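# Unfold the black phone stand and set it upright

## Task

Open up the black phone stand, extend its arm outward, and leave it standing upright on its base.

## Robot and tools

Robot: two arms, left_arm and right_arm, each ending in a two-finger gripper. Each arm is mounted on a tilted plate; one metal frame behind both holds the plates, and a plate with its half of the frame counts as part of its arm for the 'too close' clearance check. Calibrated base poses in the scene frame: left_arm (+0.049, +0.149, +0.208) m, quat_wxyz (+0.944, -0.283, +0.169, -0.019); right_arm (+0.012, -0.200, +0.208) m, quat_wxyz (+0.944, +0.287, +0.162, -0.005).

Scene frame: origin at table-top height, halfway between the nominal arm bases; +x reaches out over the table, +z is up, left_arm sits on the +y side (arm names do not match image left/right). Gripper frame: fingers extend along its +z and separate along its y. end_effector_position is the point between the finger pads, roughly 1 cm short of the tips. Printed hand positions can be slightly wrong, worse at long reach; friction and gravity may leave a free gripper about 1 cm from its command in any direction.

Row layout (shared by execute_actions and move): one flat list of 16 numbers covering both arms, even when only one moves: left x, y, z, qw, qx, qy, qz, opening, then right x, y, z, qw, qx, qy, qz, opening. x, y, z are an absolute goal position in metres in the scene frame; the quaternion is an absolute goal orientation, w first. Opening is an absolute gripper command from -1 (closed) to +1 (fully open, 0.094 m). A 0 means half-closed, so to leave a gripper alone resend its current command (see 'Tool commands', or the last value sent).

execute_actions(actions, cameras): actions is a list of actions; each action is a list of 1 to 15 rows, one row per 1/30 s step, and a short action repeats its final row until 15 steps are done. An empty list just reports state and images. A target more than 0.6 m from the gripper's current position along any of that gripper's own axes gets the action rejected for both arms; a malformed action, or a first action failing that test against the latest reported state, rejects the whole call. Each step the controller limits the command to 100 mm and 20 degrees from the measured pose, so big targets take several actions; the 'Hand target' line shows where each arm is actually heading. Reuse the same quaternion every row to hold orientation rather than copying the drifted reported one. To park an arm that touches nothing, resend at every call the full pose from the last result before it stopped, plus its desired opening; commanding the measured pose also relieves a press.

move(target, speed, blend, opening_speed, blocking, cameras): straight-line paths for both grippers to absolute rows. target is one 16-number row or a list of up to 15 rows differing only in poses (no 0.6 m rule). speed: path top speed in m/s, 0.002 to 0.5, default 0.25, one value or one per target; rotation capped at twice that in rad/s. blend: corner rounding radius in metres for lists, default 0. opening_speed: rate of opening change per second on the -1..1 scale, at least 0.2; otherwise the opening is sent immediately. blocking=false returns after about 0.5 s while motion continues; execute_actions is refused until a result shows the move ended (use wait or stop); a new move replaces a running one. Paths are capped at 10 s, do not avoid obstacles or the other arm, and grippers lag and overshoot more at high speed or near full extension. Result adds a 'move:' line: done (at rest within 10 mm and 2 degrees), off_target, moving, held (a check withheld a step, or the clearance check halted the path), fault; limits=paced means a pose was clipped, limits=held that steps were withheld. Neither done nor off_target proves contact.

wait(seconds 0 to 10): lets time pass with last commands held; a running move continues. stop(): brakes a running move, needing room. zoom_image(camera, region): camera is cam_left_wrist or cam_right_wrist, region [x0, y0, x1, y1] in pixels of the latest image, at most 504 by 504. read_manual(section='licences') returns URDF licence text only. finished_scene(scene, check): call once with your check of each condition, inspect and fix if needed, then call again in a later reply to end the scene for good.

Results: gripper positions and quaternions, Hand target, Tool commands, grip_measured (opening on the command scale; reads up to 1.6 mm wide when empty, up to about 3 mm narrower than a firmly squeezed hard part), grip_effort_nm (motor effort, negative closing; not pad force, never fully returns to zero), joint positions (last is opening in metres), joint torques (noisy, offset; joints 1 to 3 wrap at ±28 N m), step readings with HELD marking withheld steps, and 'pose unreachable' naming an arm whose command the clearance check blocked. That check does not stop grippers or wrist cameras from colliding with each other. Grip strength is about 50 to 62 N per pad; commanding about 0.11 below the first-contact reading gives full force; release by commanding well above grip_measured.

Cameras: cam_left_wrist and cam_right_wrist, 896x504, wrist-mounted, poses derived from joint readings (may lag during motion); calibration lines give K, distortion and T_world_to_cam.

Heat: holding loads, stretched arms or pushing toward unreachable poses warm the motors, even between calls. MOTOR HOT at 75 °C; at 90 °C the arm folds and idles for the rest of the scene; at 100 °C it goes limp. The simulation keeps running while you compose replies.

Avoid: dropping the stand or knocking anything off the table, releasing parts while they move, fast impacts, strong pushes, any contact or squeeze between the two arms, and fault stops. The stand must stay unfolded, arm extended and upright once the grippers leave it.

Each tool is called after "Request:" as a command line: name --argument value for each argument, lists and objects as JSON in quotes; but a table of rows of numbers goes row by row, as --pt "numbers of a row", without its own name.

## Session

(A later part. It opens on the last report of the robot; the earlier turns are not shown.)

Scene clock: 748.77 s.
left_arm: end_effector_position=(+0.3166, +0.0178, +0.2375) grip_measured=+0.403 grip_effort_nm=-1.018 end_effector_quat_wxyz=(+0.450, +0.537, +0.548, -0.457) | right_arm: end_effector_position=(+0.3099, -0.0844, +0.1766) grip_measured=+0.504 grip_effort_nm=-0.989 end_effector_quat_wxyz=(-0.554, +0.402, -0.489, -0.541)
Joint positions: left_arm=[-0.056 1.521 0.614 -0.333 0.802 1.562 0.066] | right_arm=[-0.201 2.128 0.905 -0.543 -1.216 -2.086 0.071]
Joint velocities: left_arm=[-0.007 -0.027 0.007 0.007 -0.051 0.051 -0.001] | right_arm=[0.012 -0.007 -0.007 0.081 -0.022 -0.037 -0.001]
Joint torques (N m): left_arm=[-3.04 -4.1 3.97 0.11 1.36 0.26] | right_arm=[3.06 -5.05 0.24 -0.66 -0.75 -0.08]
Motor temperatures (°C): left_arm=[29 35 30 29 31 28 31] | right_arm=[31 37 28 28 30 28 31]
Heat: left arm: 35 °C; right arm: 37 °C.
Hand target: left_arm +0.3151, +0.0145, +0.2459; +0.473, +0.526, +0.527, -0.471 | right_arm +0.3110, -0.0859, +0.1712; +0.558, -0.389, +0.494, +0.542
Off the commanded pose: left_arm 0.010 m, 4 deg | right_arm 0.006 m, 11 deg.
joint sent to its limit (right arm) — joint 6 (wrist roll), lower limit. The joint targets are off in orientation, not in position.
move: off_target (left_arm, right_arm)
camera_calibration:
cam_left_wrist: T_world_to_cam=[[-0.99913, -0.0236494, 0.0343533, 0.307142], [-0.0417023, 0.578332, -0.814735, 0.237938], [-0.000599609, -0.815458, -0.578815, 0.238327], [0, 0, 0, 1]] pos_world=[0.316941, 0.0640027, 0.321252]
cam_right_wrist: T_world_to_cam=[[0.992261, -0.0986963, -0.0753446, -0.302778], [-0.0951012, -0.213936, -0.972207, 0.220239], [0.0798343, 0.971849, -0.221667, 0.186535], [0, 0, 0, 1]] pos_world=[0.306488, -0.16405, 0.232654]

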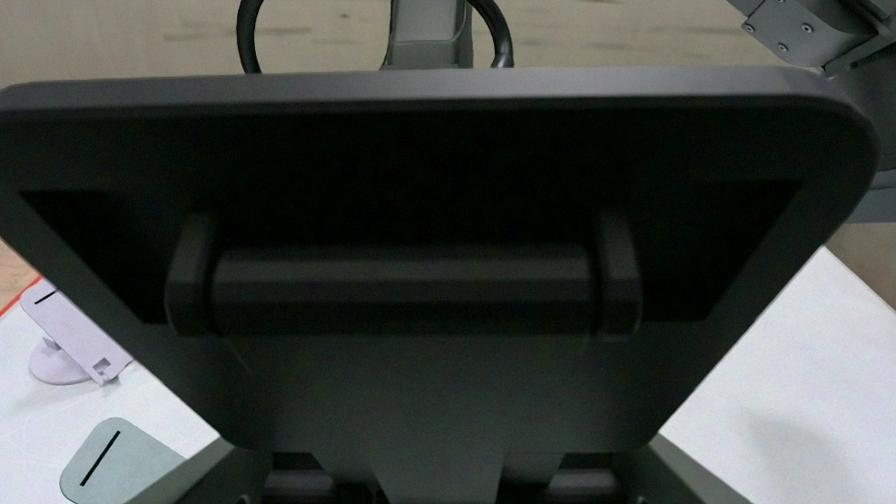

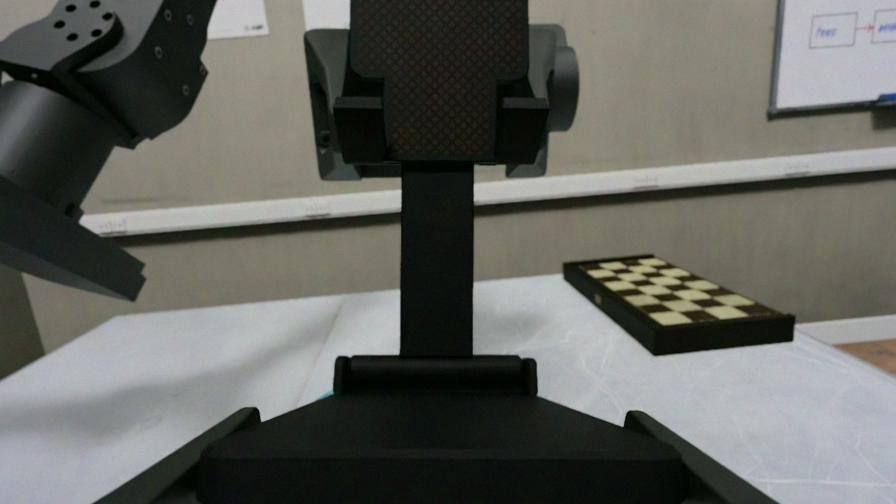

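Request:
move --pt "0.3162 0.0147 0.247 0.4732 0.5254 0.5254 -0.4732 0.25 0.311 -0.092 0.138 0.5213 -0.4777 0.4777 0.5213 0.25" --speed 0.04

Scene clock: 770.97 s.
left_arm: end_effector_position=(+0.3147, +0.0168, +0.2309) grip_measured=+0.403 grip_effort_nm=-1.013 end_effector_quat_wxyz=(+0.444, +0.547, +0.549, -0.450) | right_arm: end_effector_position=(+0.3112, -0.0854, +0.1643) grip_measured=+0.503 grip_effort_nm=-0.979 end_effector_quat_wxyz=(-0.532, +0.433, -0.498, -0.531)
Joint positions: left_arm=[-0.056 1.534 0.611 -0.326 0.78 1.578 0.066] | right_arm=[-0.204 2.128 0.937 -0.561 -1.136 -2.086 0.071]
Joint velocities: left_arm=[-0.012 -0.007 0.002 -0.081 -0.037 -0.051 0] | right_arm=[0.002 -0.002 0.007 0.022 -0.11 -0.037 0.001]
Joint torques (N m): left_arm=[-2.92 -5.03 4.74 -0.11 1.63 0.08] | right_arm=[1.69 -6.76 1.17 -0.53 0.48 -0.07]
Motor temperatures (°C): left_arm=[29 35 30 29 32 28 31] | right_arm=[31 37 28 28 30 28 31]
Heat: left arm: 35 °C; right arm: 37 °C.
Hand target: left_arm +0.3162, +0.0151, +0.2464; +0.473, +0.526, +0.527, -0.472 | right_arm +0.3111, -0.0929, +0.1395; +0.509, -0.466, +0.519, +0.504
Off the commanded pose: left_arm 0.016 m, 6 deg | right_arm 0.027 m, 6 deg.
joint sent to its limit (right arm) — joint 6 (wrist roll), lower limit. The joint targets are off in orientation, not in position.
move: off_target (left_arm, right_arm)
camera_calibration:
cam_left_wrist: T_world_to_cam=[[-0.999545, -0.0161716, 0.025479, 0.307493], [-0.0300939, 0.597056, -0.801635, 0.226063], [-0.00224866, -0.802037, -0.59727, 0.238271], [0, 0, 0, 1]] pos_world=[0.314692, 0.0611023, 0.315698]
cam_right_wrist: T_world_to_cam=[[0.995952, -0.0680151, -0.0587592, -0.306371], [-0.0758687, -0.285627, -0.955333, 0.193312], [0.0481939, 0.955924, -0.289631, 0.204339], [0, 0, 0, 1]] pos_world=[0.309949, -0.160955, 0.225858]

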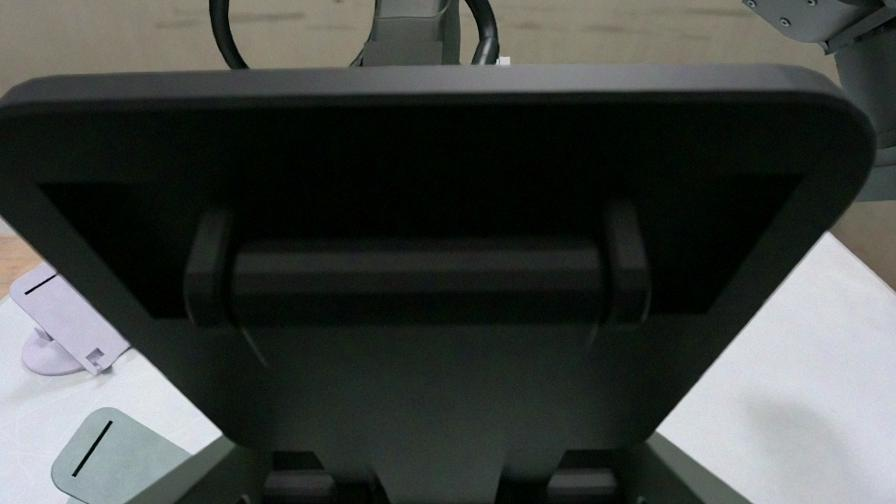

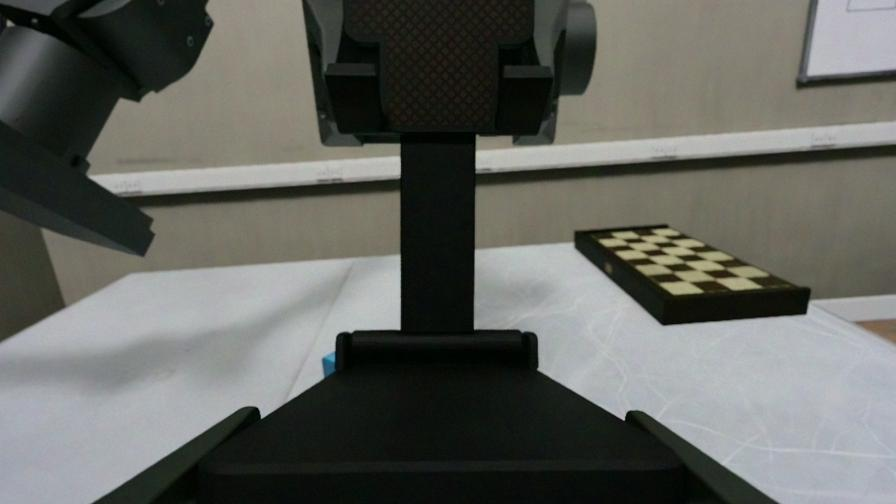

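Request:
move --pt "0.3162 0.0147 0.132 0.4545 0.5417 0.5417 -0.4545 0.25 0.311 -0.092 0.045 0.4305 -0.5609 0.5609 0.4305 0.25" --speed 0.06

Scene clock: 779.27 s.
left_arm: end_effector_position=(+0.3160, +0.0183, +0.1218) grip_measured=+0.403 grip_effort_nm=-1.013 end_effector_quat_wxyz=(+0.438, +0.566, +0.549, -0.431) | right_arm: end_effector_position=(+0.3211, -0.0931, +0.0774) grip_measured=+0.502 grip_effort_nm=-0.989 end_effector_quat_wxyz=(-0.468, +0.526, -0.548, -0.451)
Joint positions: left_arm=[0.158 1.97 0.715 -0.194 0.781 1.899 0.066] | right_arm=[-0.261 2.237 1.034 -0.417 -0.867 -2.07 0.071]
Joint velocities: left_arm=[0.017 0.022 -0.007 0.007 -0.051 -0.051 0] | right_arm=[0.012 0.002 0.012 0.022 -0.037 -0.066 0.001]
Joint torques (N m): left_arm=[-3.7 -5.37 2.18 -0.93 1.3 0.01] | right_arm=[3.75 -4.48 0.36 -0.26 0.54 -0.14]
Motor temperatures (°C): left_arm=[29 35 30 29 33 28 31] | right_arm=[31 37 28 28 30 28 31]
Heat: left arm: 35 °C; right arm: 37 °C.
Hand target: left_arm +0.3152, +0.0150, +0.1304; +0.452, +0.543, +0.542, -0.454 | right_arm +0.3110, -0.0942, +0.0476; -0.431, +0.560, -0.560, -0.431
Off the commanded pose: left_arm 0.011 m, 4 deg | right_arm 0.034 m, 6 deg.
move: off_target (left_arm, right_arm)
camera_calibration:
cam_left_wrist: T_world_to_cam=[[-0.999956, -0.00728292, -0.00593738, 0.315414], [-0.0000148834, 0.633101, -0.774069, 0.124213], [0.00939645, -0.774035, -0.633073, 0.174552], [0, 0, 0, 1]] pos_world=[0.313762, 0.0587674, 0.208527]
cam_right_wrist: T_world_to_cam=[[0.9991, -0.0417524, 0.0074311, -0.325591], [-0.0166732, -0.547842, -0.836415, 0.056262], [0.0389934, 0.835539, -0.548046, 0.197793], [0, 0, 0, 1]] pos_world=[0.318523, -0.148035, 0.157877]

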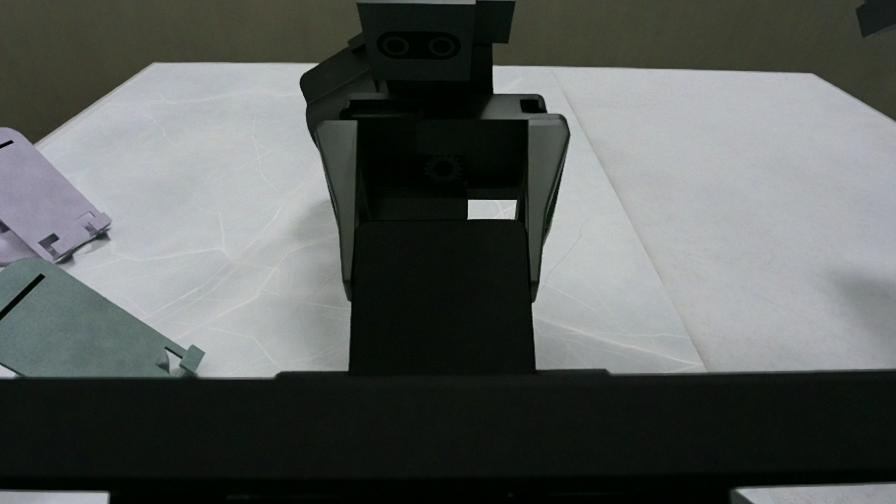

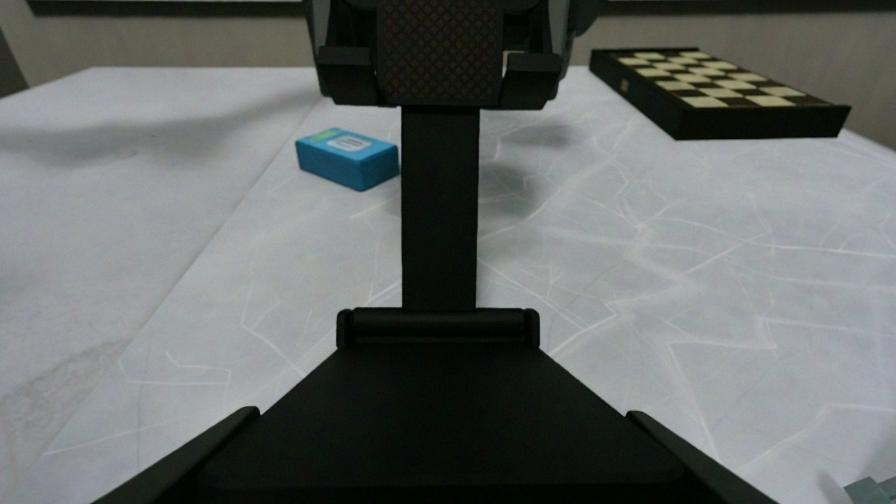

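Request:
move --pt "0.3142 0.0107 0.125 0.31 0.6355 0.6355 -0.31 0.25 0.311 -0.078 0.035 0.4305 -0.5609 0.5609 0.4305 0.25" --speed 0.06

Scene clock: 789.20 s.
left_arm: end_effector_position=(+0.3170, +0.0164, +0.1144) grip_measured=+0.403 grip_effort_nm=-1.013 end_effector_quat_wxyz=(+0.300, +0.638, +0.642, -0.302) | right_arm: end_effector_position=(+0.3162, -0.0849, +0.0546) grip_measured=+0.502 grip_effort_nm=-0.984 end_effector_quat_wxyz=(-0.447, +0.531, -0.562, -0.450)
Joint positions: left_arm=[-0.096 1.779 0.6 -0.047 0.276 1.533 0.066] | right_arm=[-0.261 2.301 1.047 -0.352 -0.825 -2.031 0.071]
Joint velocities: left_arm=[-0.037 0.007 0.012 -0.022 -0.022 0.022 -0.001] | right_arm=[-0.007 -0.012 -0.017 -0.066 0.007 -0.037 -0.001]
Joint torques (N m): left_arm=[-6.35 -7.86 2.62 -0.19 0.73 -0.23] | right_arm=[5.72 -4.79 0.2 -0.24 0.08 -0.22]
Motor temperatures (°C): left_arm=[29 35 30 29 33 28 31] | right_arm=[31 36 28 28 30 28 32]
Heat: left arm: 35 °C; right arm: 36 °C.
Hand target: left_arm +0.3160, +0.0111, +0.1263; +0.311, +0.634, +0.636, -0.311 | right_arm +0.3113, -0.0791, +0.0360; -0.431, +0.560, -0.561, -0.431
Off the commanded pose: left_arm 0.012 m, 2 deg | right_arm 0.021 m, 5 deg.
move: off_target (left_arm, right_arm)
camera_calibration:
cam_left_wrist: T_world_to_cam=[[-0.999517, -0.028795, 0.011647, 0.314485], [-0.0310118, 0.903964, -0.426483, 0.0853263], [0.00175212, -0.426639, -0.90442, 0.196103], [0, 0, 0, 1]] pos_world=[0.316636, 0.015589, 0.210087]
cam_right_wrist: T_world_to_cam=[[0.999138, -0.0348435, -0.022567, -0.317951], [-0.0386316, -0.581408, -0.812694, 0.0444144], [0.0151965, 0.812866, -0.582253, 0.186191], [0, 0, 0, 1]] pos_world=[0.316563, -0.136604, 0.13733]

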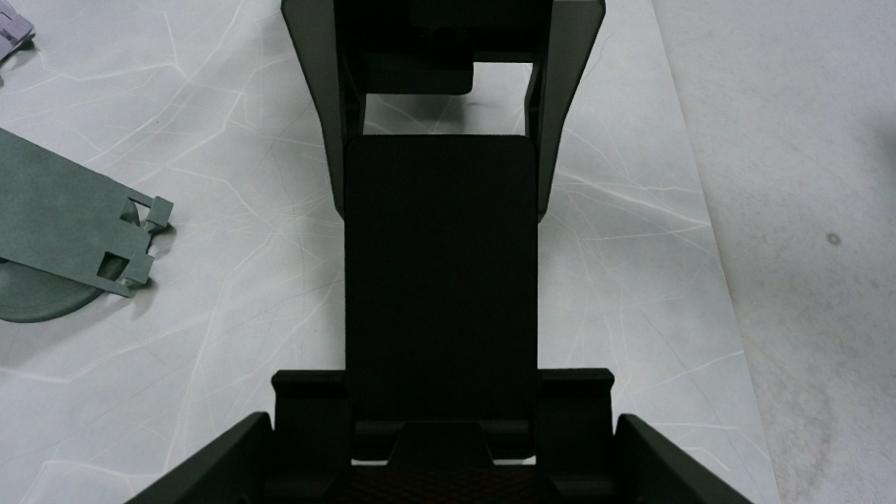

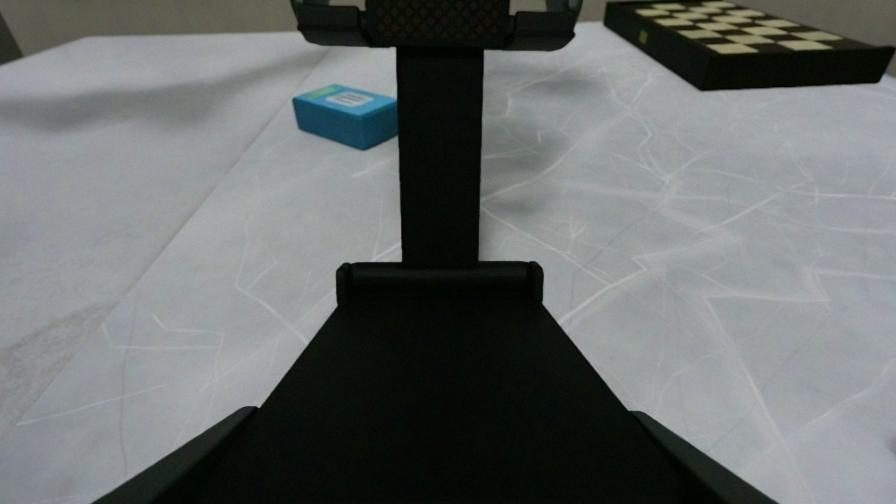

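Request:
move --pt "0.3142 0.0107 0.112 0.2127 0.6742 0.6742 -0.2127 0.25 0.311 -0.062 0.012 0.4056 -0.5795 0.5795 0.4056 0.25" --speed 0.05

Scene clock: 795.97 s.
left_arm: end_effector_position=(+0.3171, +0.0158, +0.1088) grip_measured=+0.403 grip_effort_nm=-1.013 end_effector_quat_wxyz=(+0.217, +0.671, +0.678, -0.206) | right_arm: end_effector_position=(+0.3190, -0.0696, +0.0269) grip_measured=+0.500 grip_effort_nm=-0.984 end_effector_quat_wxyz=(-0.419, +0.559, -0.580, -0.419)
Joint positions: left_arm=[-0.278 1.779 0.606 -0.048 -0.059 1.364 0.066] | right_arm=[-0.22 2.357 1.047 -0.2 -0.726 -1.95 0.07]
Joint velocities: left_arm=[0.007 -0.002 -0.017 -0.081 0.022 0.022 0.001] | right_arm=[-0.002 -0.012 -0.012 -0.051 -0.081 -0.037 0]
Joint torques (N m): left_arm=[-6.48 -5.04 5.59 -0.13 0.35 -0.26] | right_arm=[6.02 -4.71 -0.65 -0.06 -0.12 -0.15]
Motor temperatures (°C): left_arm=[30 36 29 29 32 28 31] | right_arm=[31 36 28 28 30 28 32]
Heat: left arm: 36 °C; right arm: 36 °C.
Hand target: left_arm +0.3146, +0.0103, +0.1132; +0.214, +0.674, +0.674, -0.214 | right_arm +0.3114, -0.0626, +0.0129; -0.406, +0.579, -0.578, -0.407
Off the commanded pose: left_arm 0.007 m, 1 deg | right_arm 0.019 m, 3 deg.
move: off_target (right_arm)
camera_calibration:
cam_left_wrist: T_world_to_cam=[[-0.999125, -0.0397969, -0.0128473, 0.317385], [-0.0370587, 0.984926, -0.168959, 0.0560682], [0.0193777, -0.168335, -0.985539, 0.189914], [0, 0, 0, 1]] pos_world=[0.315505, -0.0106228, 0.200719]
cam_right_wrist: T_world_to_cam=[[0.999609, -0.0268558, -0.00772794, -0.320852], [-0.0236175, -0.664024, -0.747338, 0.0186366], [0.0149388, 0.747228, -0.664399, 0.155257], [0, 0, 0, 1]] pos_world=[0.318847, -0.112254, 0.114601]

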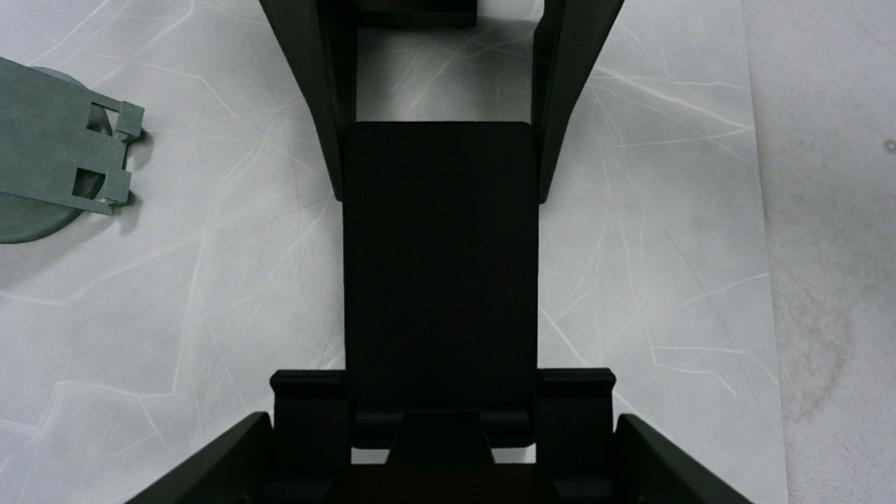

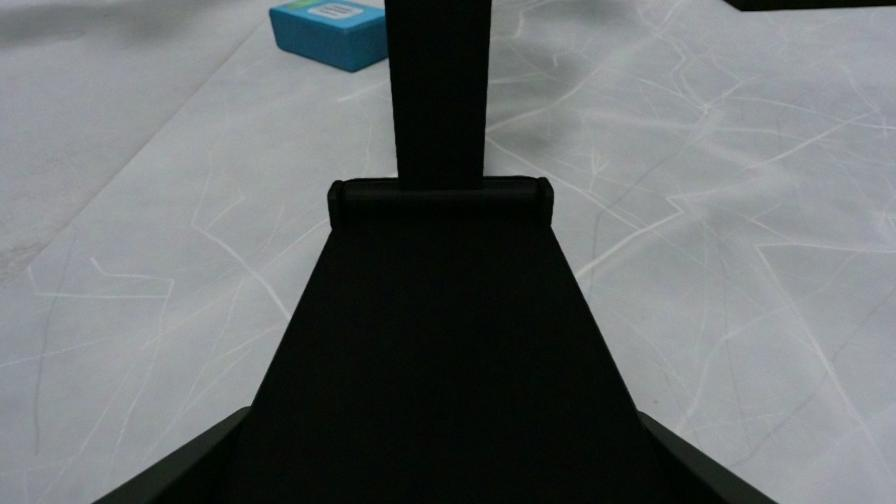

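Request:
move --pt "0.3142 0.0107 0.098 0.2127 0.6742 0.6742 -0.2127 0.25 0.311 -0.06 0.002 0.4056 -0.5795 0.5795 0.4056 0.25" --speed 0.03

Scene clock: 799.40 s.
left_arm: end_effector_position=(+0.3159, +0.0134, +0.1057) grip_measured=+0.403 grip_effort_nm=-1.013 end_effector_quat_wxyz=(+0.218, +0.676, +0.673, -0.206) | right_arm: end_effector_position=(+0.3190, -0.0678, +0.0224) grip_measured=+0.499 grip_effort_nm=-0.979 end_effector_quat_wxyz=(-0.420, +0.563, -0.578, -0.416)
Joint positions: left_arm=[-0.278 1.797 0.606 -0.033 -0.057 1.377 0.066] | right_arm=[-0.22 2.374 1.057 -0.192 -0.722 -1.96 0.07]
Joint velocities: left_arm=[0.002 0.002 0.002 -0.022 -0.022 -0.007 -0.001] | right_arm=[-0.007 -0.007 -0.007 -0.037 0.051 -0.022 0.001]
Joint torques (N m): left_arm=[-3.28 -2.61 4.93 0.37 0.45 0.02] | right_arm=[5.42 -3.45 0.31 -0.07 -0.15 -0.18]
Motor temperatures (°C): left_arm=[30 36 30 29 32 28 31] | right_arm=[31 36 28 28 30 28 32]
Heat: left arm: 36 °C; right arm: 36 °C.
Hand target: left_arm +0.3139, +0.0110, +0.0981; +0.213, +0.675, +0.674, -0.213 | right_arm +0.3106, -0.0609, +0.0034; -0.405, +0.579, -0.579, -0.406
Off the commanded pose: left_arm 0.008 m, 1 deg | right_arm 0.023 m, 3 deg.
move: off_target (right_arm)
camera_calibration:
cam_left_wrist: T_world_to_cam=[[-0.999487, -0.026907, -0.0173549, 0.316449], [-0.0235765, 0.985217, -0.169681, 0.0537049], [0.0216639, -0.169185, -0.985346, 0.185797], [0, 0, 0, 1]] pos_world=[0.313528, -0.0129621, 0.197679]
cam_right_wrist: T_world_to_cam=[[0.999742, -0.0225822, 0.00227601, -0.320796], [-0.0133775, -0.667293, -0.744675, 0.0129324], [0.0183352, 0.744453, -0.667424, 0.149703], [0, 0, 0, 1]] pos_world=[0.318142, -0.110061, 0.110276]

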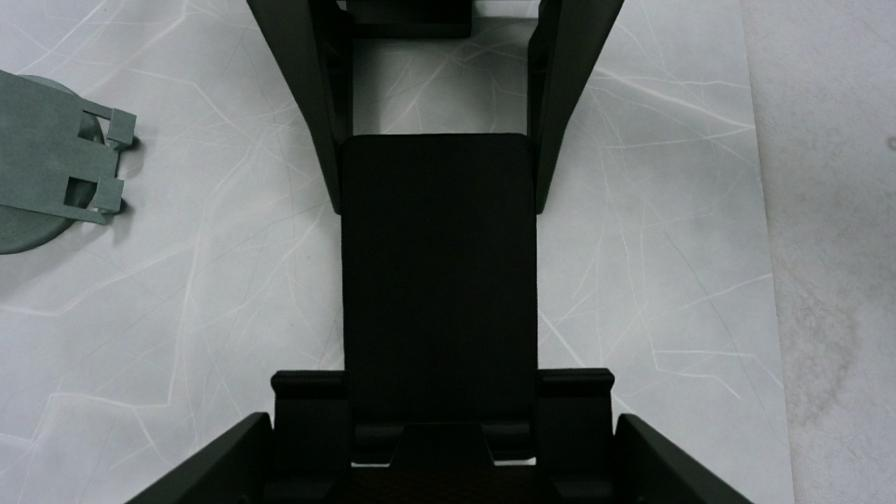

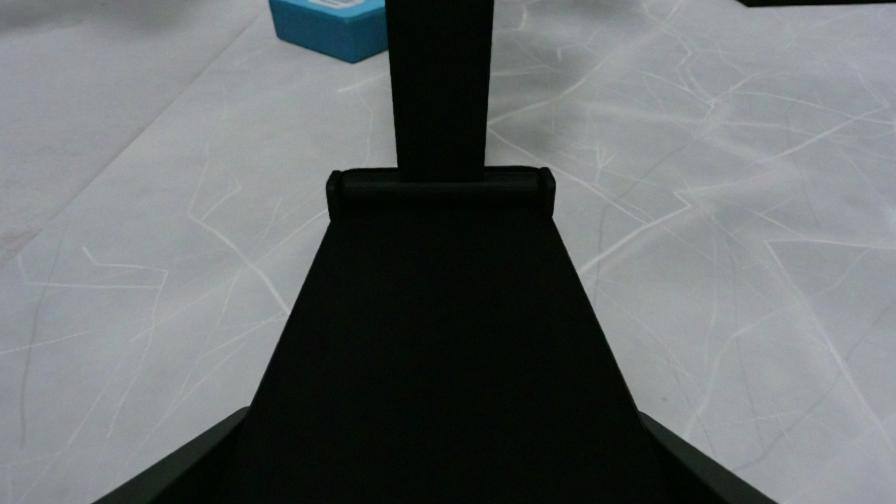

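Request:
move --pt "0.3142 0.0107 0.098 0.1 0.7 0.7 -0.1 0.25 0.311 -0.06 -0.008 0.3799 -0.5963 0.5963 0.3799 0.25" --speed 0.03

Scene clock: 807.53 s.
left_arm: end_effector_position=(+0.3222, +0.0020, +0.1090) grip_measured=+0.403 grip_effort_nm=-1.013 end_effector_quat_wxyz=(+0.137, +0.694, +0.697, -0.121) | right_arm: end_effector_position=(+0.3229, -0.0640, +0.0187) grip_measured=+0.498 grip_effort_nm=-0.984 end_effector_quat_wxyz=(-0.418, +0.570, -0.584, -0.400)
Joint positions: left_arm=[-0.467 1.898 0.728 -0.156 -0.347 1.174 0.066] | right_arm=[-0.202 2.374 1.042 -0.13 -0.697 -1.929 0.07]
Joint velocities: left_arm=[0.012 0.012 -0.002 -0.051 -0.007 -0.066 0] | right_arm=[0.012 -0.002 -0.012 -0.007 0.007 -0.022 0]
Joint torques (N m): left_arm=[-5.64 -3.23 5.94 -0.11 -0.51 -0.29] | right_arm=[5.57 -4.31 -0.5 0.07 0.43 0.04]
Motor temperatures (°C): left_arm=[30 35 30 29 32 28 31] | right_arm=[32 36 28 28 29 28 32]
Heat: left arm: 35 °C; right arm: 36 °C.
Hand target: left_arm +0.3145, +0.0100, +0.0997; +0.103, +0.701, +0.699, -0.102 | right_arm +0.3110, -0.0615, -0.0056; -0.381, +0.596, -0.595, -0.382
Off the commanded pose: left_arm 0.016 m, 5 deg | right_arm 0.030 m, 6 deg.
move: off_target (left_arm, right_arm)
camera_calibration:
cam_left_wrist: T_world_to_cam=[[-0.999018, -0.0336358, -0.028831, 0.323634], [-0.0356074, 0.996852, 0.070846, 0.0432595], [0.0263573, 0.0718031, -0.997071, 0.186265], [0, 0, 0, 1]] pos_world=[0.319947, -0.045612, 0.191985]
cam_right_wrist: T_world_to_cam=[[0.9993, -0.0323533, 0.0187592, -0.32535], [-0.00875945, -0.690132, -0.72363, 0.00938512], [0.0363581, 0.72296, -0.689933, 0.137566], [0, 0, 0, 1]] pos_world=[0.320203, -0.103504, 0.107806]

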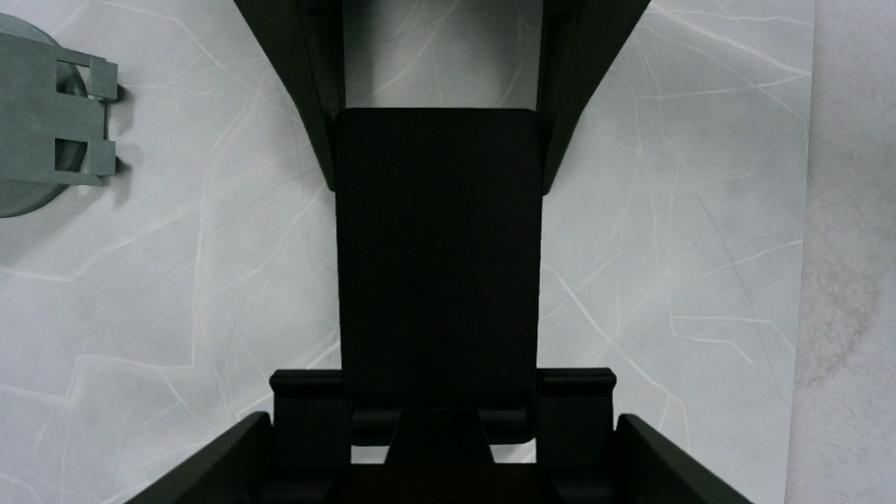

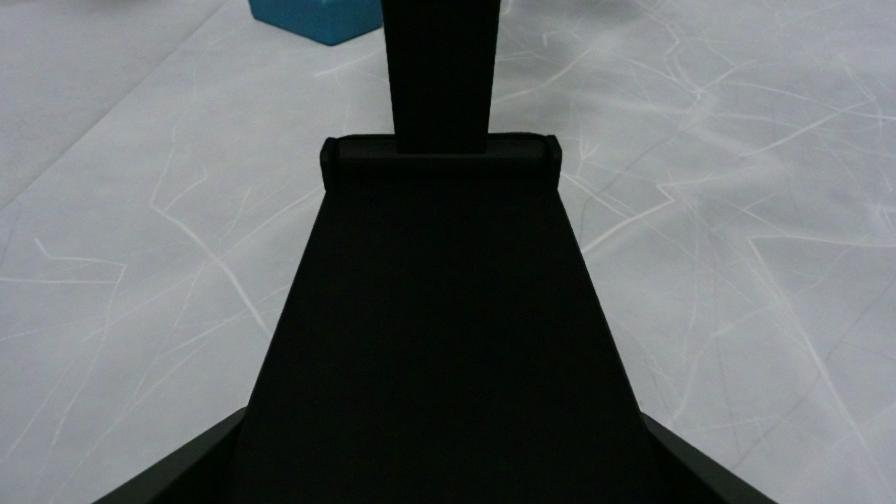

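Request:
move --pt "0.3142 0.0107 0.098 0.1 0.7 0.7 -0.1 0.25 0.311 -0.06 0.004 0.4056 -0.5795 0.5795 0.4056 0.8" --speed 0.03 --opening_speed 0.5

Request:
move --pt "0.3142 0.0107 0.095 0.1 0.7 0.7 -0.1 0.25 0.311 -0.16 0.06 0.4056 -0.5795 0.5795 0.4056 0.8" --speed 0.06

Scene clock: 813.03 s.
left_arm: end_effector_position=(+0.3200, +0.0102, +0.1024) grip_measured=+0.403 grip_effort_nm=-1.013 end_effector_quat_wxyz=(+0.116, +0.695, +0.703, -0.101) | right_arm: end_effector_position=(+0.3222, -0.0635, +0.0202) grip_measured=+0.797 grip_effort_nm=0.193 end_effector_quat_wxyz=(-0.419, +0.571, -0.579, -0.405)
Joint positions: left_arm=[-0.468 1.914 0.729 -0.166 -0.402 1.158 0.066] | right_arm=[-0.202 2.376 1.052 -0.153 -0.702 -1.943 0.084]
Joint velocities: left_arm=[0.002 -0.007 -0.012 -0.066 0.022 0.066 0] | right_arm=[-0.002 -0.002 0.007 0.037 0.022 0.007 0]
Joint torques (N m): left_arm=[-5.37 -4 5.71 -0.06 0.03 -0.12] | right_arm=[4.18 -3.99 0.38 -0.4 -0.32 -0.32]
Motor temperatures (°C): left_arm=[30 34 30 29 32 28 31] | right_arm=[32 36 28 28 29 28 32]
Heat: left arm: 34 °C; right arm: 36 °C.
Hand target: left_arm +0.3141, +0.0107, +0.0981; +0.100, +0.700, +0.699, -0.100 | right_arm +0.3109, -0.0604, +0.0048; -0.405, +0.579, -0.580, -0.405
Off the commanded pose: left_arm 0.007 m, 2 deg | right_arm 0.020 m, 2 deg.
move: off_target (right_arm)
camera_calibration:
cam_left_wrist: T_world_to_cam=[[-0.998836, -0.0394124, -0.0278136, 0.321394], [-0.042703, 0.990618, 0.129816, 0.0317838], [0.0224363, 0.130853, -0.991148, 0.17919], [0, 0, 0, 1]] pos_world=[0.318357, -0.0422663, 0.182417]
cam_right_wrist: T_world_to_cam=[[0.999563, -0.0215237, 0.0202588, -0.32415], [0.0000710531, -0.683634, -0.729825, 0.00850804], [0.0295582, 0.729508, -0.683334, 0.140725], [0, 0, 0, 1]] pos_world=[0.319848, -0.103821, 0.108939]

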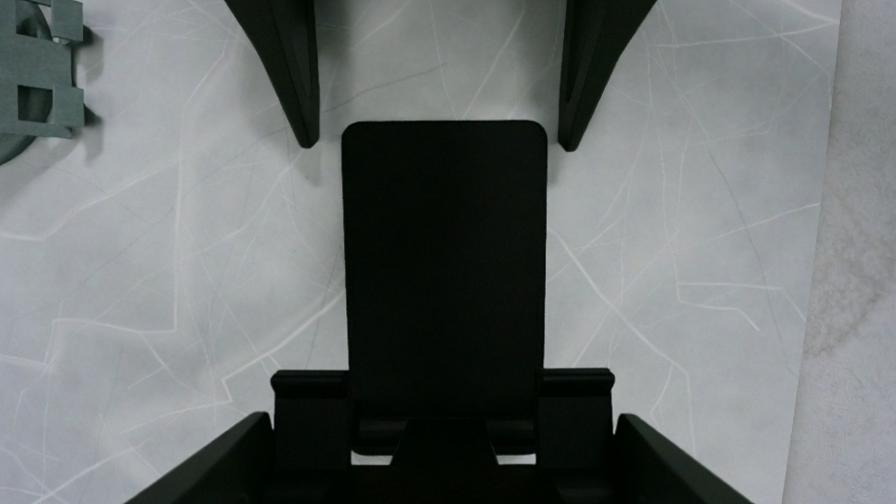

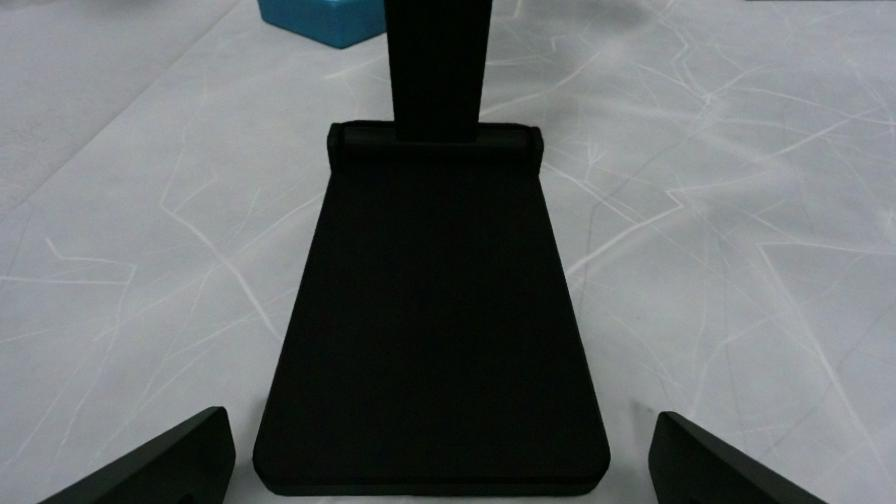

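Scene clock: 815.60 s.
left_arm: end_effector_position=(+0.3195, +0.0106, +0.1016) grip_measured=+0.403 grip_effort_nm=-1.013 end_effector_quat_wxyz=(+0.114, +0.695, +0.703, -0.100) | right_arm: end_effector_position=(+0.3082, -0.1546, +0.0560) grip_measured=+0.797 grip_effort_nm=0.198 end_effector_quat_wxyz=(-0.383, +0.566, -0.611, -0.400)
Joint positions: left_arm=[-0.468 1.917 0.729 -0.166 -0.405 1.158 0.066] | right_arm=[-0.374 2.086 0.997 -0.494 -0.645 -2.076 0.084]
Joint velocities: left_arm=[0.002 0.012 -0.002 0.007 -0.022 0.007 0.001] | right_arm=[-0.007 -0.017 -0.002 -0.007 0.037 0.066 0]
Joint torques (N m): left_arm=[-4.86 -3.64 5.45 0.1 0.07 -0.03] | right_arm=[3.52 -9.52 -0.08 -1.01 -0.57 -0.18]
Motor temperatures (°C): left_arm=[30 34 30 29 32 28 31] | right_arm=[32 36 28 28 29 28 31]
Heat: left arm: 34 °C; right arm: 36 °C.
Hand target: left_arm +0.3141, +0.0108, +0.0951; +0.100, +0.700, +0.700, -0.100 | right_arm +0.3093, -0.1595, +0.0603; -0.385, +0.569, -0.610, -0.395
Off the commanded pose: left_arm 0.008 m, 2 deg | right_arm 0.007 m, 5 deg.
joint sent to its limit (right arm) — joint 6 (wrist roll), lower limit. The joint targets are off in orientation, not in position.
move: off_target (right_arm)
camera_calibration:
cam_left_wrist: T_world_to_cam=[[-0.998914, -0.0378765, -0.0271441, 0.320789], [-0.0411867, 0.990112, 0.134098, 0.0306027], [0.0217966, 0.13507, -0.990596, 0.178435], [0, 0, 0, 1]] pos_world=[0.317812, -0.0422509, 0.18136]
cam_right_wrist: T_world_to_cam=[[0.998191, -0.0404086, -0.0445269, -0.31169], [-0.0599189, -0.730324, -0.680468, -0.019152], [-0.00502225, 0.681905, -0.731424, 0.238019], [0, 0, 0, 1]] pos_world=[0.311174, -0.188888, 0.147182]

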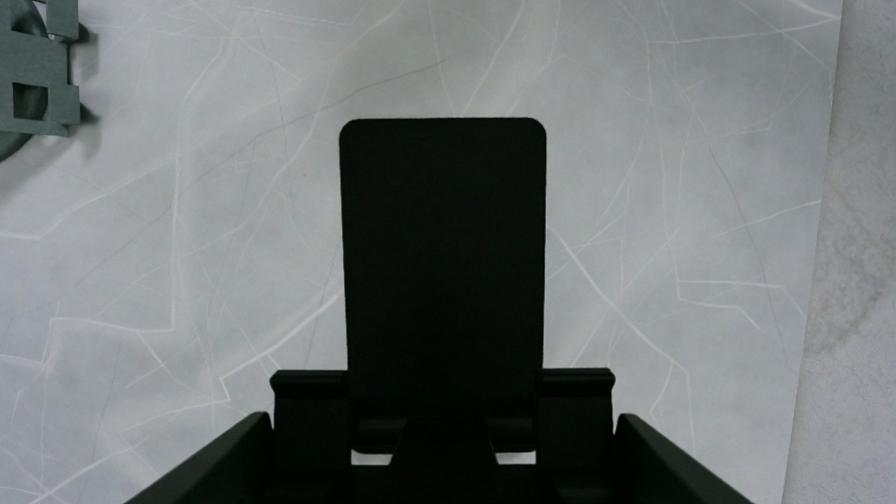

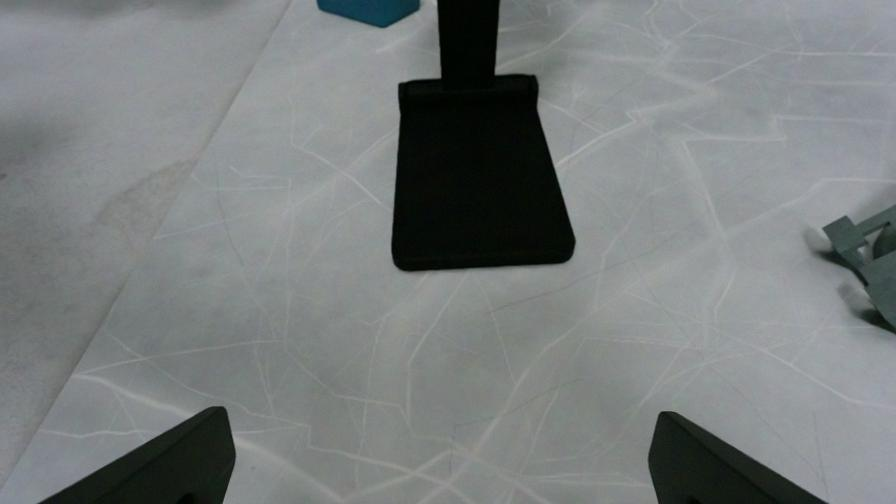

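Request:
move --pt "0.3142 0.0107 0.095 0.1 0.7 0.7 -0.1 0.25 0.22 -0.15 0.16 0.53 -0.3136 0.7572 0.2195 0.8" --speed 0.1

Scene clock: 837.10 s.
left_arm: end_effector_position=(+0.3195, +0.0106, +0.1016) grip_measured=+0.403 grip_effort_nm=-1.013 end_effector_quat_wxyz=(+0.114, +0.695, +0.703, -0.100) | right_arm: end_effector_position=(+0.2206, -0.1497, +0.1526) grip_measured=+0.797 grip_effort_nm=0.188 end_effector_quat_wxyz=(+0.522, -0.351, +0.725, +0.282)
Joint positions: left_arm=[-0.468 1.917 0.729 -0.166 -0.405 1.158 0.066] | right_arm=[-0.588 1.531 0.013 0.453 -0.984 -1.639 0.084]
Joint velocities: left_arm=[0.002 -0.002 0.007 0.022 0.007 0.007 0] | right_arm=[-0.012 0.007 -0.002 -0.037 0.022 -0.051 0]
Joint torques (N m): left_arm=[-4.85 -3.6 5.48 0.09 0.06 -0.04] | right_arm=[0.77 -4.18 -1.87 -0.27 -0.97 -0.16]
Motor temperatures (°C): left_arm=[30 34 30 29 31 28 31] | right_arm=[31 38 27 28 30 28 30]
Heat: left arm: 34 °C; right arm: 38 °C.
Hand target: left_arm +0.3141, +0.0108, +0.0951; +0.100, +0.700, +0.700, -0.100 | right_arm +0.2192, -0.1483, +0.1580; +0.530, -0.347, +0.718, +0.287
Off the commanded pose: left_arm 0.008 m, 2 deg | right_arm 0.007 m, 9 deg.
joint sent to its limit (right arm) — joint 3 (elbow), lower limit, where the elbow is as bent as it goes. The joint targets are off in orientation, not in position.
move: off_target (right_arm)
camera_calibration:
cam_left_wrist: T_world_to_cam=[[-0.998914, -0.0378765, -0.0271441, 0.320789], [-0.0411867, 0.990112, 0.134098, 0.0306027], [0.0217966, 0.13507, -0.990596, 0.178435], [0, 0, 0, 1]] pos_world=[0.317812, -0.0422509, 0.18136]
cam_right_wrist: T_world_to_cam=[[0.802128, -0.596258, -0.0326773, -0.261533], [-0.415565, -0.518076, -0.747599, 0.165395], [0.428832, 0.613249, -0.663347, 0.18856], [0, 0, 0, 1]] pos_world=[0.197655, -0.185888, 0.240184]

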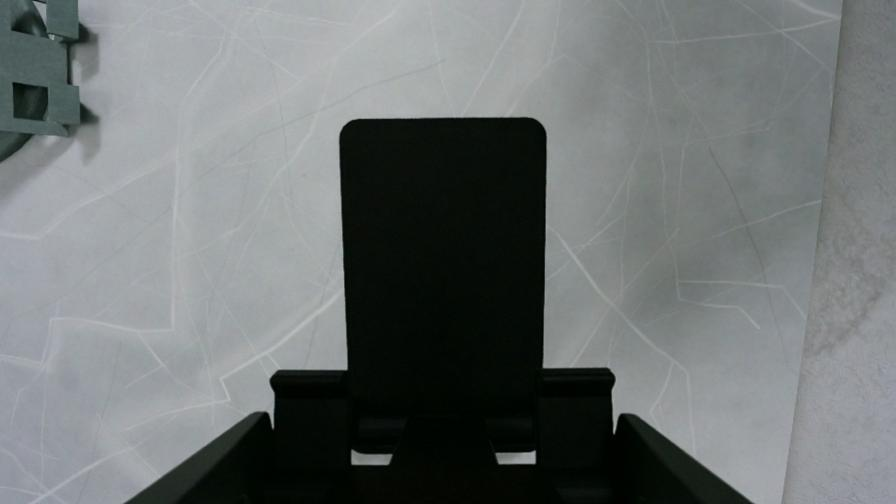

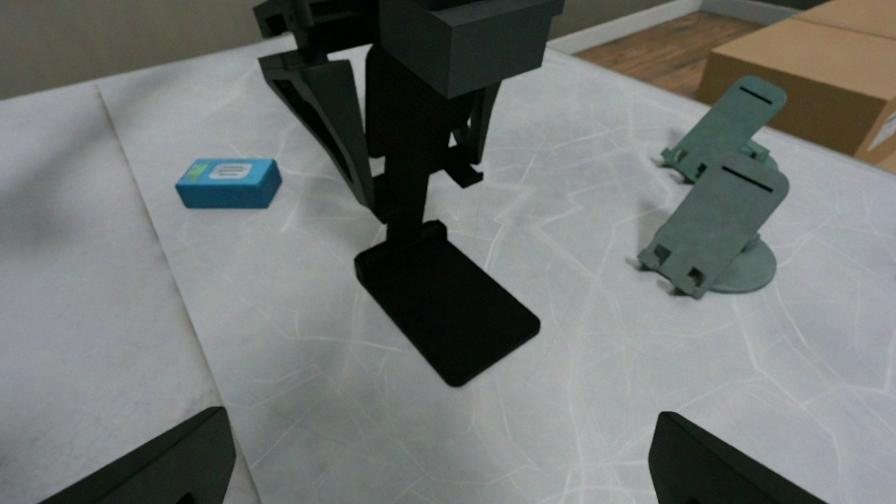

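Request:
zoom_image --camera "cam_right_wrist" --region '[230, 0, 830, 400]'

Region (230, 0, 830, 400) is 600x400 pixels. A region can be at most 504 by 504 pixels.

Request:
zoom_image --camera "cam_right_wrist" --region '[230, 0, 630, 400]'

Request:
zoom_image --camera "cam_right_wrist" --region '[600, 50, 820, 310]'

Scaled by 1.260.

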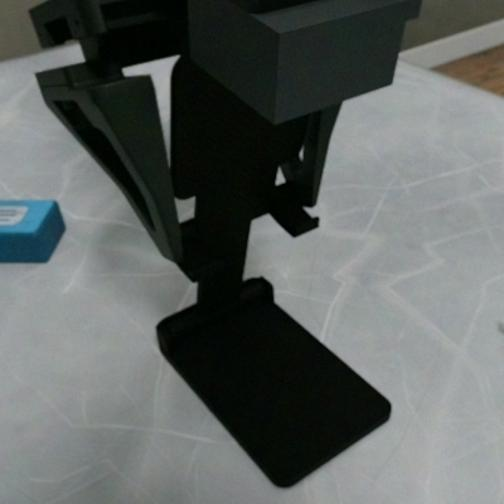

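Scaled by 1.938.

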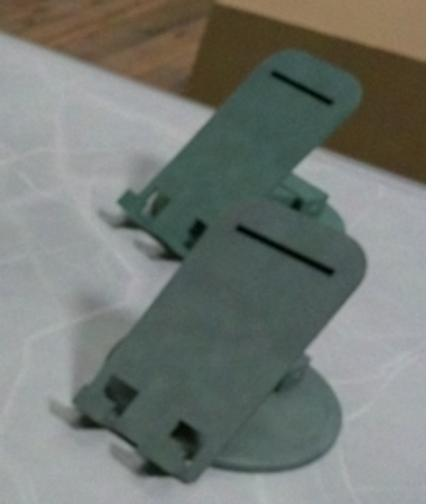

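Request:
move --pt "0.3142 0.0107 0.095 0.1 0.7 0.7 -0.1 0.25 0.309 -0.15 0.06 0.4056 -0.5795 0.5795 0.4056 0.8" --pt "0.3142 0.0107 0.095 0.1 0.7 0.7 -0.1 0.25 0.309 -0.061 0.003 0.4056 -0.5795 0.5795 0.4056 0.8" --speed '[0.1,0.05]'

Request:
move --pt "0.3142 0.0107 0.095 0.1 0.7 0.7 -0.1 0.25 0.309 -0.061 0.003 0.4056 -0.5795 0.5795 0.4056 0.25" --opening_speed 0.4

Scene clock: 850.60 s.
left_arm: end_effector_position=(+0.3195, +0.0106, +0.1016) grip_measured=+0.403 grip_effort_nm=-1.018 end_effector_quat_wxyz=(+0.114, +0.695, +0.703, -0.100) | right_arm: end_effector_position=(+0.3177, -0.0700, +0.0208) grip_measured=+0.797 grip_effort_nm=0.193 end_effector_quat_wxyz=(-0.420, +0.571, -0.573, -0.411)
Joint positions: left_arm=[-0.468 1.917 0.729 -0.166 -0.405 1.158 0.066] | right_arm=[-0.224 2.371 1.057 -0.201 -0.712 -1.986 0.084]
Joint velocities: left_arm=[-0.007 -0.007 0.007 0.007 -0.066 -0.037 0] | right_arm=[-0.007 -0.012 0.002 0.022 0.007 -0.022 -0.001]
Joint torques (N m): left_arm=[-4.81 -3.59 5.57 0.1 0.08 -0.06] | right_arm=[5.39 -3.79 0.03 -0.07 -0.27 0.23]
Motor temperatures (°C): left_arm=[30 34 30 29 31 28 31] | right_arm=[31 37 27 28 30 28 30]
Heat: left arm: 34 °C; right arm: 37 °C.
Hand target: left_arm +0.3141, +0.0108, +0.0951; +0.100, +0.700, +0.700, -0.100 | right_arm +0.3122, -0.0634, +0.0048; -0.406, +0.575, -0.582, -0.407
Off the commanded pose: left_arm 0.008 m, 2 deg | right_arm 0.022 m, 2 deg.
move: off_target (right_arm)
camera_calibration:
cam_left_wrist: T_world_to_cam=[[-0.998914, -0.0378765, -0.0271441, 0.320789], [-0.0411867, 0.990112, 0.134098, 0.0306027], [0.0217966, 0.13507, -0.990596, 0.178435], [0, 0, 0, 1]] pos_world=[0.317812, -0.0422509, 0.18136]
cam_right_wrist: T_world_to_cam=[[0.999766, -0.0119414, 0.0180159, -0.319069], [0.00525873, -0.674089, -0.738631, 0.00370895], [0.0209646, 0.738553, -0.673869, 0.149232], [0, 0, 0, 1]] pos_world=[0.315846, -0.111526, 0.10905]

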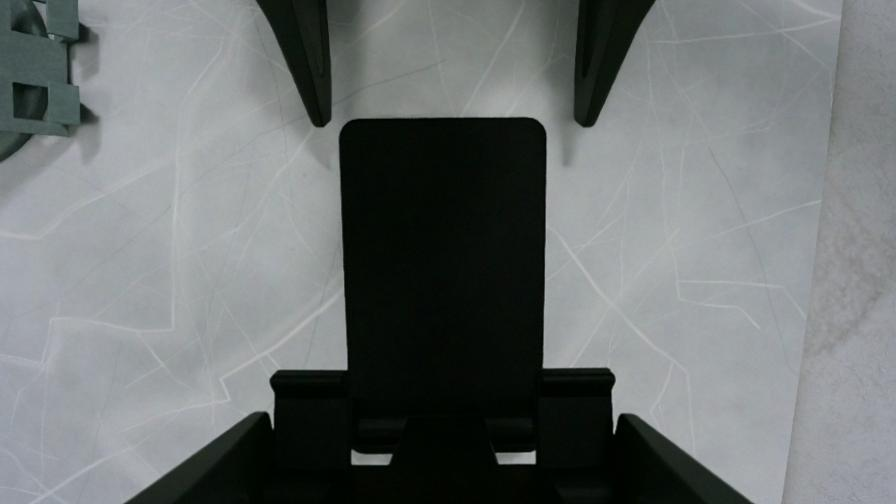

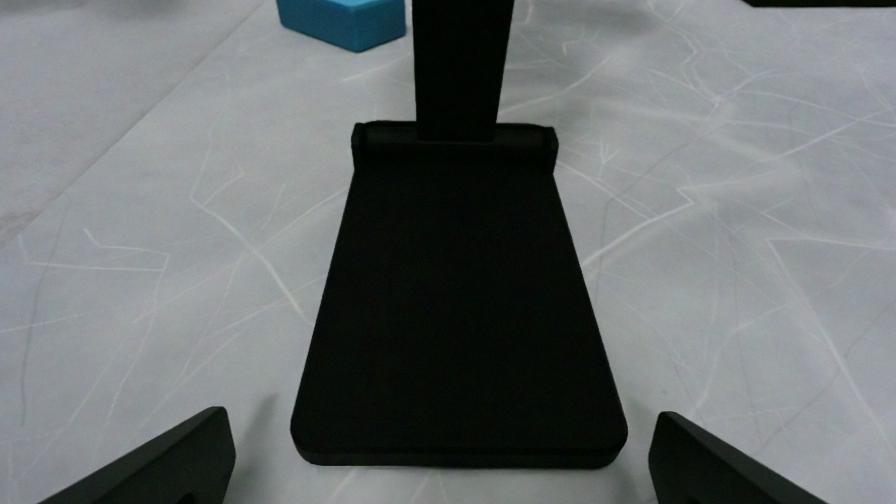

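Scene clock: 852.20 s.
left_arm: end_effector_position=(+0.3199, +0.0115, +0.1013) grip_measured=+0.403 grip_effort_nm=-1.018 end_effector_quat_wxyz=(+0.113, +0.696, +0.703, -0.097) | right_arm: end_effector_position=(+0.3192, -0.0690, +0.0212) grip_measured=+0.253 grip_effort_nm=-0.125 end_effector_quat_wxyz=(-0.423, +0.568, -0.574, -0.410)
Joint positions: left_arm=[-0.468 1.917 0.729 -0.166 -0.411 1.159 0.066] | right_arm=[-0.223 2.374 1.057 -0.192 -0.719 -1.98 0.059]
Joint velocities: left_arm=[0.017 -0.012 -0.012 0.037 -0.007 -0.066 0] | right_arm=[-0.012 -0.002 0.002 -0.007 -0.037 -0.037 0]
Joint torques (N m): left_arm=[-4.83 -3.67 5.44 0.1 0.13 -0.08] | right_arm=[5.38 -3.78 -0.36 -0.05 -0.17 0.02]
Motor temperatures (°C): left_arm=[30 34 30 29 31 28 31] | right_arm=[31 36 27 28 30 28 30]
Heat: left arm: 34 °C; right arm: 36 °C.
Hand target: left_arm +0.3141, +0.0108, +0.0951; +0.100, +0.700, +0.700, -0.100 | right_arm +0.3087, -0.0618, +0.0042; -0.406, +0.579, -0.579, -0.406
Off the commanded pose: left_arm 0.008 m, 2 deg | right_arm 0.022 m, 2 deg.
move: off_target (right_arm)
camera_calibration:
cam_left_wrist: T_world_to_cam=[[-0.998855, -0.0374196, -0.0298017, 0.321463], [-0.0412194, 0.989403, 0.139224, 0.0292659], [0.0242761, 0.140293, -0.989812, 0.177106], [0, 0, 0, 1]] pos_world=[0.318002, -0.0417734, 0.180807]
cam_right_wrist: T_world_to_cam=[[0.999638, -0.0188297, 0.0192111, -0.321076], [0.00162126, -0.670689, -0.741737, 0.00605669], [0.0268513, 0.741499, -0.670416, 0.146933], [0, 0, 0, 1]] pos_world=[0.317005, -0.110934, 0.109167]

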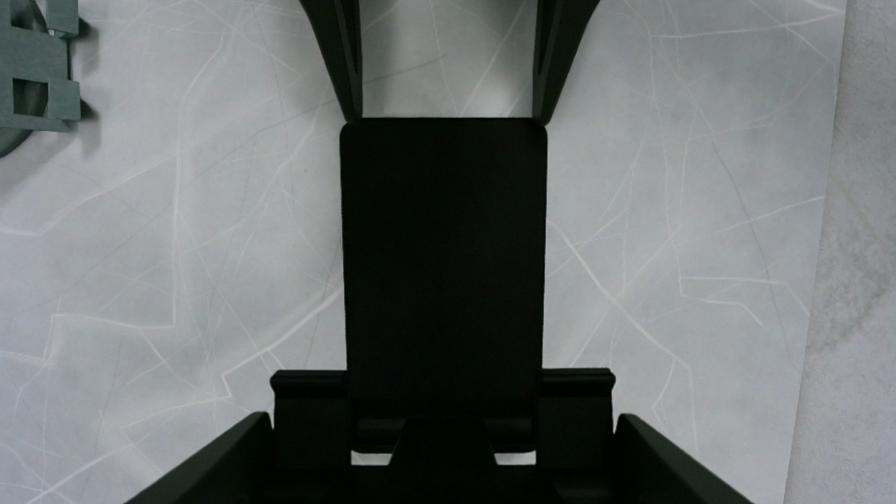

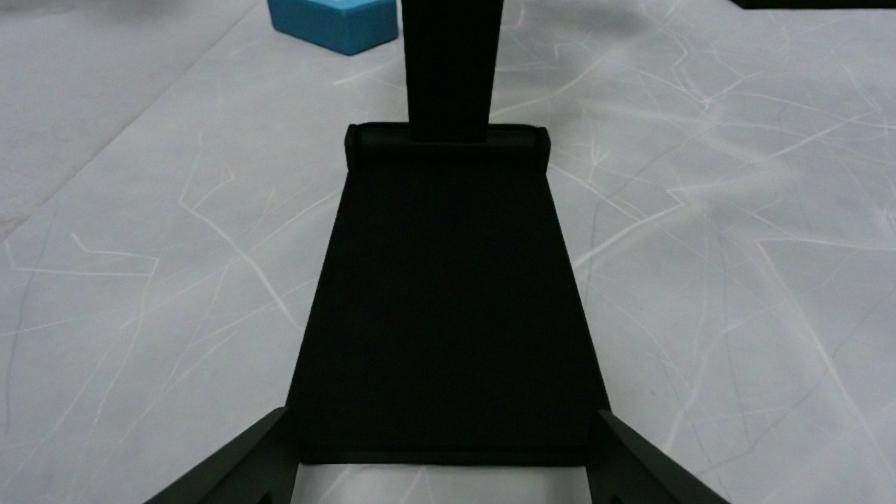

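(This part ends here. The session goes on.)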